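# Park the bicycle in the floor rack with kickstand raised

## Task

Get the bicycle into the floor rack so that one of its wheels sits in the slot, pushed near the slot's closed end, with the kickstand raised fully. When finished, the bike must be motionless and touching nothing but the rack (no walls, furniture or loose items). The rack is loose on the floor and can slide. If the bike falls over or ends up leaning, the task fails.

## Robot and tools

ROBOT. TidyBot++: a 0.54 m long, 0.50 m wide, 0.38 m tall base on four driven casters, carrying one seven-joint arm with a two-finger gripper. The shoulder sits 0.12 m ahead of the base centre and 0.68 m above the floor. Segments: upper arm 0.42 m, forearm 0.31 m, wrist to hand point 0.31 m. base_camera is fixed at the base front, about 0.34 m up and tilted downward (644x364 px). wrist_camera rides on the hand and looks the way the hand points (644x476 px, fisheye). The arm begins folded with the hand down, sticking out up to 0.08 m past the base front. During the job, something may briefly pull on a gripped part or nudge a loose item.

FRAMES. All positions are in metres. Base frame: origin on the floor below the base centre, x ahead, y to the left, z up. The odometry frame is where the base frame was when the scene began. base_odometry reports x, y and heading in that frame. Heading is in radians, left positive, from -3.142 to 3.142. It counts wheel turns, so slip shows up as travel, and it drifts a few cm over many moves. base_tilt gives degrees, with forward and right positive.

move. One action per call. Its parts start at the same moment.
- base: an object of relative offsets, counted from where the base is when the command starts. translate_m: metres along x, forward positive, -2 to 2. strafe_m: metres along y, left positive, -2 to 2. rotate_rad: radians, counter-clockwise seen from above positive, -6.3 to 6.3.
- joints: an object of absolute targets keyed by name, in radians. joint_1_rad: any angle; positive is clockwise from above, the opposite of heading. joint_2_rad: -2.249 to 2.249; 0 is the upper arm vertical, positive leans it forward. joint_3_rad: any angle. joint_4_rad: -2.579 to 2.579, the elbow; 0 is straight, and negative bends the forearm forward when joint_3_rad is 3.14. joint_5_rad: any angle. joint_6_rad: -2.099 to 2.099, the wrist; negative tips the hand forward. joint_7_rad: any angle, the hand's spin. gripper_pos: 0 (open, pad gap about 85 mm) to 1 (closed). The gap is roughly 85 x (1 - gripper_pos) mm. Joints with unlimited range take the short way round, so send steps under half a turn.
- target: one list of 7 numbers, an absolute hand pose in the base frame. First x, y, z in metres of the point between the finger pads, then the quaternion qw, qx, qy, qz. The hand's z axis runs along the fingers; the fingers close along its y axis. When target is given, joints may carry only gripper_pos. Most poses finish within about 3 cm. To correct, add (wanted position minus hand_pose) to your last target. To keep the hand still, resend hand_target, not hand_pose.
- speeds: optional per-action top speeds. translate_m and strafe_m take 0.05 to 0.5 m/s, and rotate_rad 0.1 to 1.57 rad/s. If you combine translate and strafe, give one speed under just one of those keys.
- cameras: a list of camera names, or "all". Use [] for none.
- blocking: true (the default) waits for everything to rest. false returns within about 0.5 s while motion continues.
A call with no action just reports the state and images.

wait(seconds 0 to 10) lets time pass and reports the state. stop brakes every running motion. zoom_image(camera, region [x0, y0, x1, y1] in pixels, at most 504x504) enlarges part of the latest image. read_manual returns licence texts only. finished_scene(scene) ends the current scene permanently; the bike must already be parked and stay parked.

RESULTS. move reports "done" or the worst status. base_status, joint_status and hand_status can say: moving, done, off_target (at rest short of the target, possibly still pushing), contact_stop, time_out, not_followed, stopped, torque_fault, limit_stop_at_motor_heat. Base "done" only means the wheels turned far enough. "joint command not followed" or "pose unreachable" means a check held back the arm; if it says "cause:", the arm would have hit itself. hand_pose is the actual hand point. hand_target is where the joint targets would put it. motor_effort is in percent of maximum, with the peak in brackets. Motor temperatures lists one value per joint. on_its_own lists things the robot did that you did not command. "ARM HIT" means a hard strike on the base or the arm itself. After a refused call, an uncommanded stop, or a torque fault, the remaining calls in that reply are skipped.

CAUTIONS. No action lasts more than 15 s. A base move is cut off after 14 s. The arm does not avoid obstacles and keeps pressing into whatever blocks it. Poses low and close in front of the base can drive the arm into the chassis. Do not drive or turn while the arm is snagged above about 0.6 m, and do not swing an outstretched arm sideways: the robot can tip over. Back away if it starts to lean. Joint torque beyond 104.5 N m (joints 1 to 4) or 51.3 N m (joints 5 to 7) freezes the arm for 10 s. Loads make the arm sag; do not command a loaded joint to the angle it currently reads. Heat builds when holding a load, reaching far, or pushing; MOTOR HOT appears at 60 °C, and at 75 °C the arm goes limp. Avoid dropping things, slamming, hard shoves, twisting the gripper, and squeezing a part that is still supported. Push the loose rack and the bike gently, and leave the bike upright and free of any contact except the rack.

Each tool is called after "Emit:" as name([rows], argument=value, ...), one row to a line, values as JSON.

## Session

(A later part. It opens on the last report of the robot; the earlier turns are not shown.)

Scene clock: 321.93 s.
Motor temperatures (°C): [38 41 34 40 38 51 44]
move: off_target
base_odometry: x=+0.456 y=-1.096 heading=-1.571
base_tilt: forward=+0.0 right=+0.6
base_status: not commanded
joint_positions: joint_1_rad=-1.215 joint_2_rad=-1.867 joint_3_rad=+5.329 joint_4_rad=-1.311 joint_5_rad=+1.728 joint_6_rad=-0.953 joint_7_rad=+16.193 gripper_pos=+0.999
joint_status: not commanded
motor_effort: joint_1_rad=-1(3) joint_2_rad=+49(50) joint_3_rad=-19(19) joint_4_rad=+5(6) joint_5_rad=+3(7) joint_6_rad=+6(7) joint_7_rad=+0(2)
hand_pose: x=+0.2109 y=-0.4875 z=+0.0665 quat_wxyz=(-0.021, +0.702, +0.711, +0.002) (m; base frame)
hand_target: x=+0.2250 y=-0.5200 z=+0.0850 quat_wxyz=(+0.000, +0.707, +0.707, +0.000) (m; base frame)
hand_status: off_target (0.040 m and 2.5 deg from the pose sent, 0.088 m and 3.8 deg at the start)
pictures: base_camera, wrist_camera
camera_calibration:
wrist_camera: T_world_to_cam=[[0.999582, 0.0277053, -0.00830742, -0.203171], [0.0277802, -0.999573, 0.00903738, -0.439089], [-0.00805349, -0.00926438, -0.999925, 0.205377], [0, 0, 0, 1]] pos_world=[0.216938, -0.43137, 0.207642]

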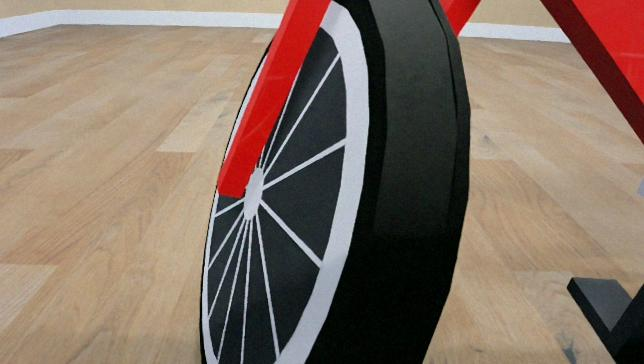

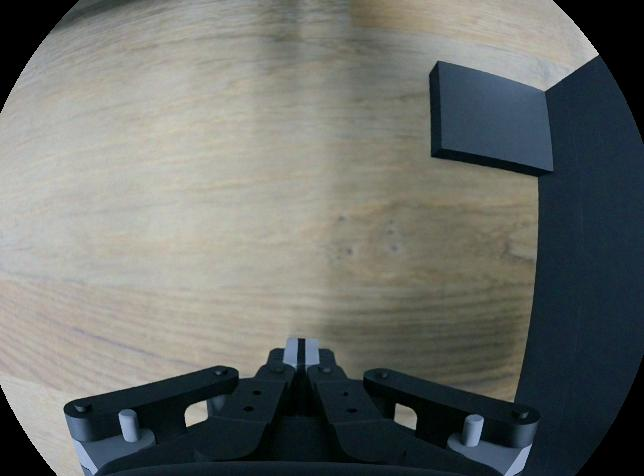

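Emit:
move(target=[0.225, -0.57, 0.095, 0, 0.7071, 0.7071, 0])

Emit:
move(target=[0.225, -0.62, 0.12, 0, 0.7071, 0.7071, 0])

Scene clock: 325.40 s.
Motor temperatures (°C): [38 41 34 40 38 51 44]
move: off_target
base_odometry: x=+0.456 y=-1.096 heading=-1.571
base_tilt: forward=+0.0 right=+0.6
base_status: not commanded
joint_positions: joint_1_rad=-1.291 joint_2_rad=-1.903 joint_3_rad=+5.210 joint_4_rad=-1.081 joint_5_rad=+1.679 joint_6_rad=-0.996 joint_7_rad=+16.378 gripper_pos=+0.999
joint_status: not commanded
motor_effort: joint_1_rad=+4(4) joint_2_rad=+55(55) joint_3_rad=-15(20) joint_4_rad=+1(6) joint_5_rad=+0(5) joint_6_rad=-1(7) joint_7_rad=+1(1)
hand_pose: x=+0.2281 y=-0.5527 z=+0.0707 quat_wxyz=(-0.004, +0.699, +0.715, -0.008) (m; base frame)
hand_target: x=+0.2250 y=-0.5700 z=+0.0950 quat_wxyz=(+0.000, +0.707, +0.707, +0.000) (m; base frame)
hand_status: off_target (0.030 m and 1.7 deg from the pose sent, 0.088 m and 2.5 deg at the start)
pictures: base_camera, wrist_camera
camera_calibration:
wrist_camera: T_world_to_cam=[[0.99927, 0.0382053, 0.000843976, -0.213371], [0.0381239, -0.998175, 0.0468336, -0.509031], [0.00263172, -0.0467672, -0.998902, 0.185877], [0, 0, 0, 1]] pos_world=[0.232132, -0.491257, 0.209693]

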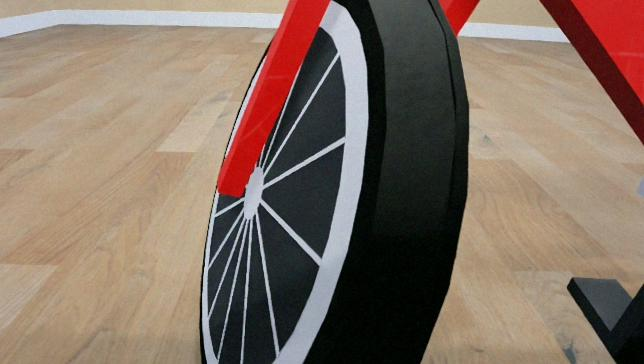

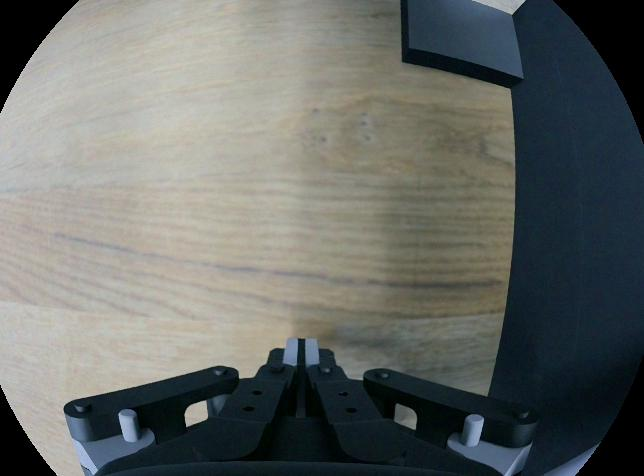

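Scene clock: 326.87 s.
Motor temperatures (°C): [38 42 34 40 38 51 44]
move: off_target
base_odometry: x=+0.456 y=-1.096 heading=-1.571
base_tilt: forward=+0.0 right=+0.7
base_status: not commanded
joint_positions: joint_1_rad=-1.341 joint_2_rad=-1.861 joint_3_rad=+5.085 joint_4_rad=-0.847 joint_5_rad=+1.628 joint_6_rad=-1.065 joint_7_rad=+16.558 gripper_pos=+0.999
joint_status: not commanded
motor_effort: joint_1_rad=+0(4) joint_2_rad=+48(56) joint_3_rad=-11(16) joint_4_rad=+0(2) joint_5_rad=-1(2) joint_6_rad=+0(1) joint_7_rad=+1(1)
hand_pose: x=+0.2075 y=-0.6423 z=+0.1209 quat_wxyz=(+0.016, +0.713, +0.700, -0.035) (m; base frame)
hand_target: x=+0.2250 y=-0.6200 z=+0.1200 quat_wxyz=(+0.000, +0.707, +0.707, +0.000) (m; base frame)
hand_status: off_target (0.028 m and 4.5 deg from the pose sent, 0.084 m and 1.7 deg at the start)
pictures: base_camera, wrist_camera
camera_calibration:
wrist_camera: T_world_to_cam=[[0.999948, -0.0024896, -0.00990883, -0.214383], [-0.00135237, -0.993576, 0.113162, -0.596975], [-0.0101269, -0.113143, -0.993527, 0.191312], [0, 0, 0, 1]] pos_world=[0.215502, -0.572028, 0.255504]

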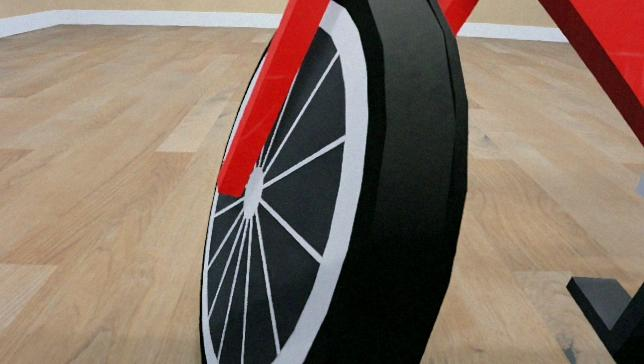

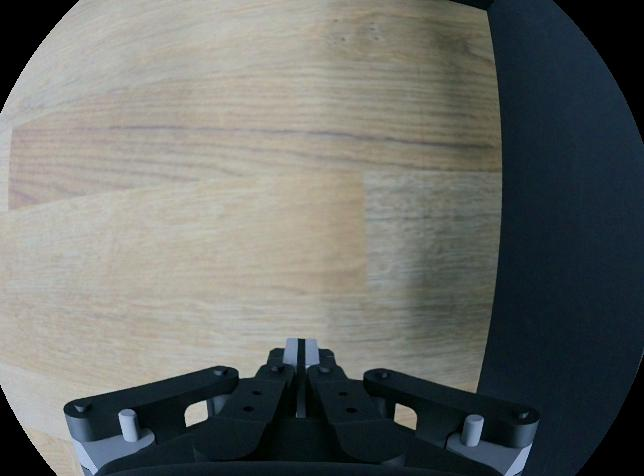

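Emit:
move(target=[0.2, -0.56, 0.48, 0, 0.7071, 0.7071, 0])

Scene clock: 328.73 s.
Motor temperatures (°C): [38 42 34 39 38 51 44]
move: off_target
base_odometry: x=+0.456 y=-1.096 heading=-1.571
base_tilt: forward=+0.0 right=+0.7
base_status: not commanded
joint_positions: joint_1_rad=-1.130 joint_2_rad=-1.327 joint_3_rad=+4.811 joint_4_rad=-1.374 joint_5_rad=+1.367 joint_6_rad=-1.486 joint_7_rad=+16.416 gripper_pos=+0.999
joint_status: not commanded
motor_effort: joint_1_rad=-1(2) joint_2_rad=+43(53) joint_3_rad=-15(16) joint_4_rad=+4(5) joint_5_rad=-1(2) joint_6_rad=+0(1) joint_7_rad=+0(1)
hand_pose: x=+0.2059 y=-0.5841 z=+0.4706 quat_wxyz=(+0.022, +0.687, +0.726, -0.025) (m; base frame)
hand_target: x=+0.1999 y=-0.5600 z=+0.4800 quat_wxyz=(+0.000, +0.707, +0.707, +0.000) (m; base frame)
hand_status: off_target (0.027 m and 5.0 deg from the pose sent, 0.368 m and 4.5 deg at the start)
pictures: base_camera, wrist_camera
camera_calibration:
wrist_camera: T_world_to_cam=[[0.997415, 0.071185, 0.00975782, -0.174861], [0.0697305, -0.991763, 0.107441, -0.589588], [0.0173256, -0.106483, -0.994164, 0.543821], [0, 0, 0, 1]] pos_world=[0.206099, -0.514376, 0.605699]

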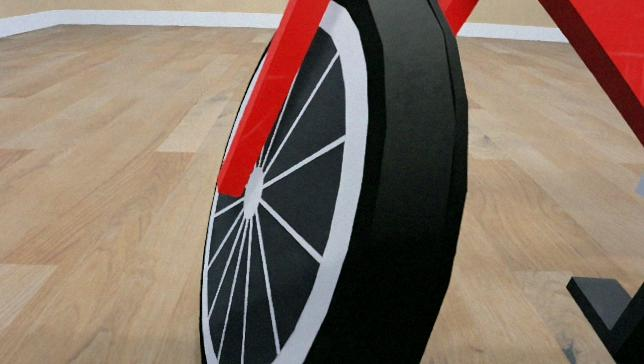

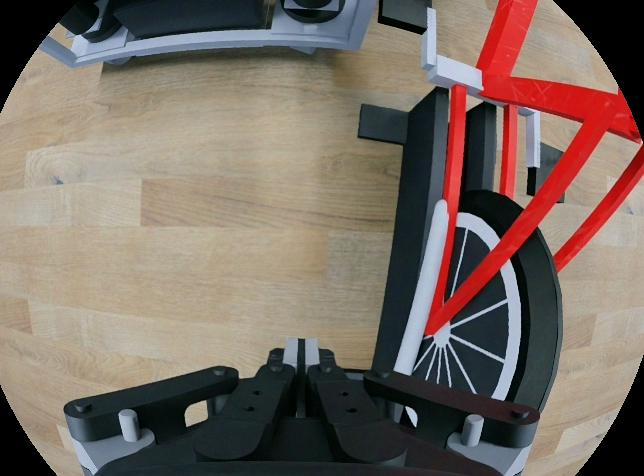

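Emit:
move(target=[0.15, -0.75, 0.45, 0, 0.7071, 0.7071, 0])

Emit:
zoom_image(camera="wrist_camera", region=[300, 0, 640, 400])

Scene clock: 339.23 s.
Motor temperatures (°C): [38 43 34 39 38 51 44]
move: time_out
base_odometry: x=+0.456 y=-1.095 heading=-1.571
base_tilt: forward=+0.0 right=+0.6
base_status: not commanded
joint_positions: joint_1_rad=-1.646 joint_2_rad=-1.450 joint_3_rad=+4.831 joint_4_rad=+0.069 joint_5_rad=+1.524 joint_6_rad=-1.629 joint_7_rad=+17.163 gripper_pos=+0.999
joint_status: not commanded
motor_effort: joint_1_rad=+0(9) joint_2_rad=+57(61) joint_3_rad=+1(16) joint_4_rad=+1(5) joint_5_rad=-1(4) joint_6_rad=+0(2) joint_7_rad=+1(1)
hand_pose: x=+0.1465 y=-0.7479 z=+0.4758 quat_wxyz=(+0.006, +0.746, +0.665, -0.047) (m; base frame)
hand_target: x=+0.1434 y=-0.7479 z=+0.4760 quat_wxyz=(+0.002, +0.746, +0.664, -0.051) (m; base frame)
hand_status: time_out (0.026 m and 8.5 deg from the pose sent, 0.176 m and 5.0 deg at the start)
pictures: base_camera, wrist_camera
camera_calibration:
wrist_camera: T_world_to_cam=[[0.994273, -0.100247, -0.0370319, -0.209513], [-0.0952544, -0.988412, 0.118189, -0.726901], [-0.0484509, -0.113984, -0.9923, 0.535699], [0, 0, 0, 1]] pos_world=[0.165028, -0.678419, 0.609727]

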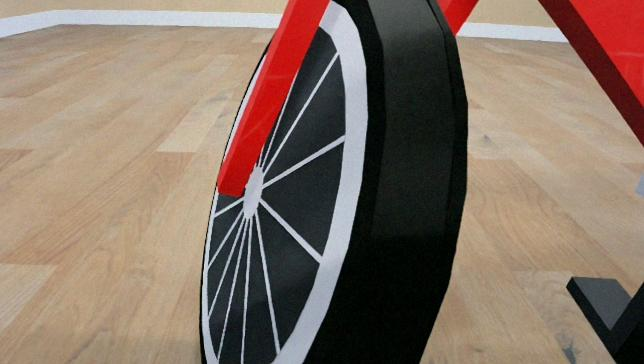

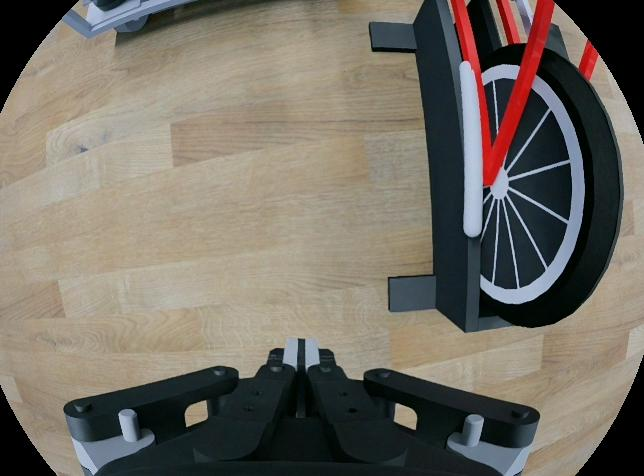

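Scaled by 1.260.

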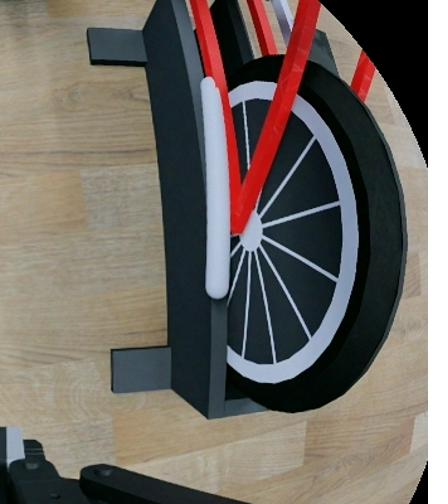

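Emit:
move(base={"translate_m": -0.5, "strafe_m": -0.55})

Emit:
zoom_image(camera="base_camera", region=[150, 0, 500, 300])

Scene clock: 342.03 s.
Motor temperatures (°C): [38 43 34 39 38 51 44]
move: done
base_odometry: x=-0.094 y=-0.595 heading=-1.572
base_tilt: forward=+0.0 right=+0.7
base_status: done
joint_positions: joint_1_rad=-1.641 joint_2_rad=-1.450 joint_3_rad=+4.831 joint_4_rad=+0.069 joint_5_rad=+1.524 joint_6_rad=-1.629 joint_7_rad=+17.163 gripper_pos=+0.999
joint_status: not commanded
motor_effort: joint_1_rad=+0(4) joint_2_rad=+57(62) joint_3_rad=+2(2) joint_4_rad=+1(2) joint_5_rad=-1(3) joint_6_rad=+0(1) joint_7_rad=+1(1)
hand_pose: x=+0.1430 y=-0.7480 z=+0.4757 quat_wxyz=(+0.006, +0.747, +0.663, -0.047) (m; base frame)
hand_target: x=+0.1434 y=-0.7479 z=+0.4760 quat_wxyz=(+0.002, +0.746, +0.664, -0.051) (m; base frame)
hand_status: not commanded
pictures: base_camera, wrist_camera
camera_calibration:
wrist_camera: T_world_to_cam=[[0.993791, -0.104919, -0.0370422, -0.209449], [-0.0999005, -0.98796, 0.118131, -0.726309], [-0.0489904, -0.113697, -0.992307, 0.535768], [0, 0, 0, 1]] pos_world=[0.161837, -0.678624, 0.609687]

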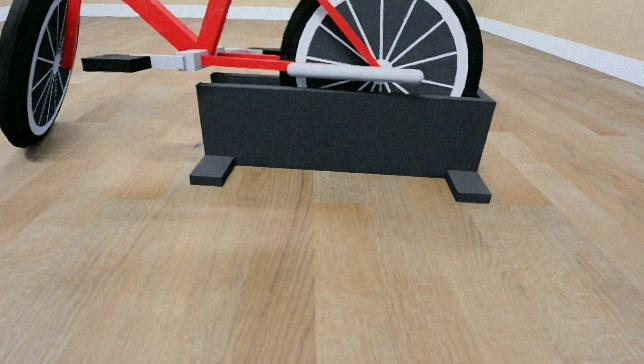

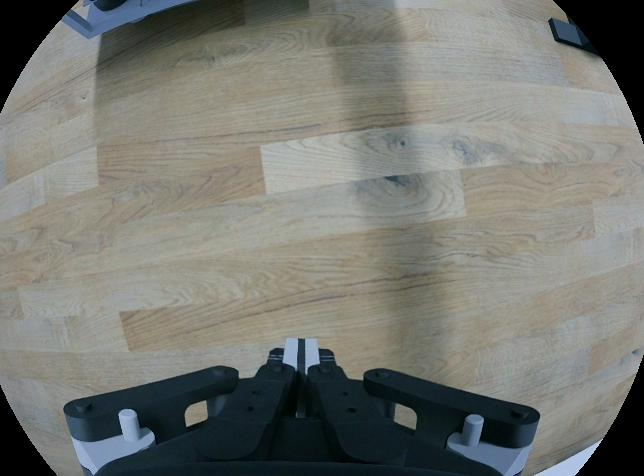

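Scaled by 1.440.

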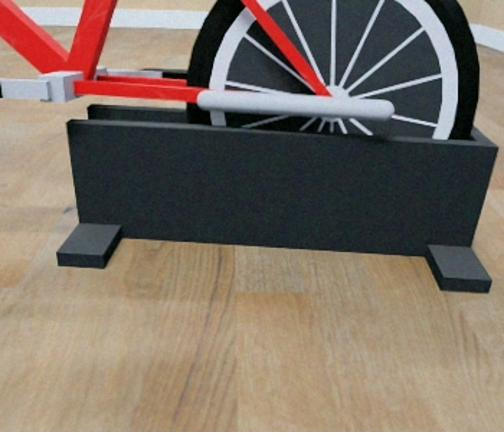

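Emit:
zoom_image(camera="base_camera", region=[260, 40, 510, 130])

Scaled by 2.016.

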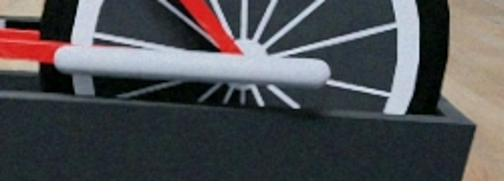

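Emit:
move(base={"translate_m": -0.5})

Emit:
zoom_image(camera="base_camera", region=[100, 0, 520, 200])

Scene clock: 344.93 s.
Motor temperatures (°C): [38 43 34 39 38 51 44]
move: done
base_odometry: x=-0.093 y=-0.095 heading=-1.572
base_tilt: forward=-0.1 right=+0.7
base_status: done
joint_positions: joint_1_rad=-1.637 joint_2_rad=-1.450 joint_3_rad=+4.831 joint_4_rad=+0.069 joint_5_rad=+1.524 joint_6_rad=-1.629 joint_7_rad=+17.163 gripper_pos=+0.999
joint_status: not commanded
motor_effort: joint_1_rad=+0(5) joint_2_rad=+57(60) joint_3_rad=+2(2) joint_4_rad=+2(3) joint_5_rad=-1(2) joint_6_rad=+0(0) joint_7_rad=+0(1)
hand_pose: x=+0.1399 y=-0.7481 z=+0.4757 quat_wxyz=(+0.006, +0.749, +0.661, -0.047) (m; base frame)
hand_target: x=+0.1434 y=-0.7479 z=+0.4760 quat_wxyz=(+0.002, +0.746, +0.664, -0.051) (m; base frame)
hand_status: not commanded
pictures: base_camera, wrist_camera
camera_calibration:
wrist_camera: T_world_to_cam=[[0.993335, -0.109152, -0.0370218, -0.209469], [-0.10411, -0.987524, 0.118145, -0.725805], [-0.0494556, -0.113503, -0.992306, 0.535819], [0, 0, 0, 1]] pos_world=[0.159009, -0.678797, 0.609692]

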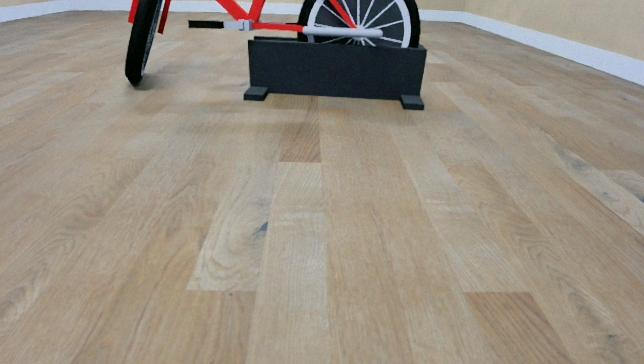

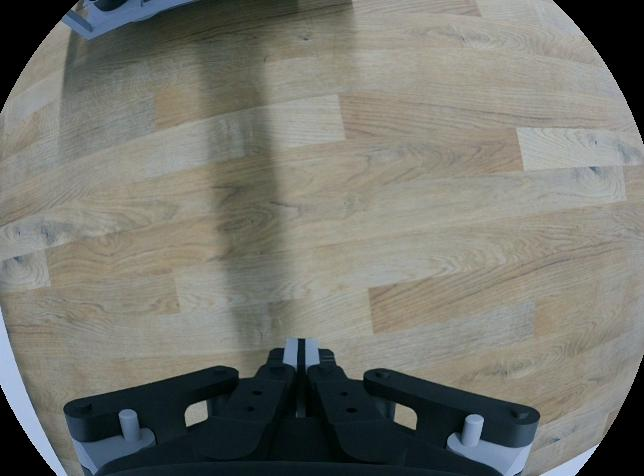

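Scaled by 1.200.

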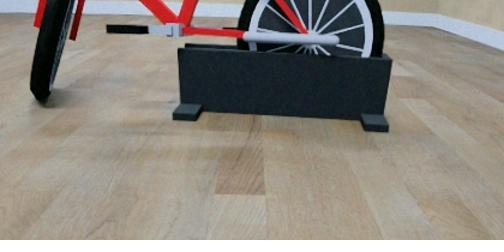

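Emit:
finished_scene(scene=1)

The scene is finished: the task was done.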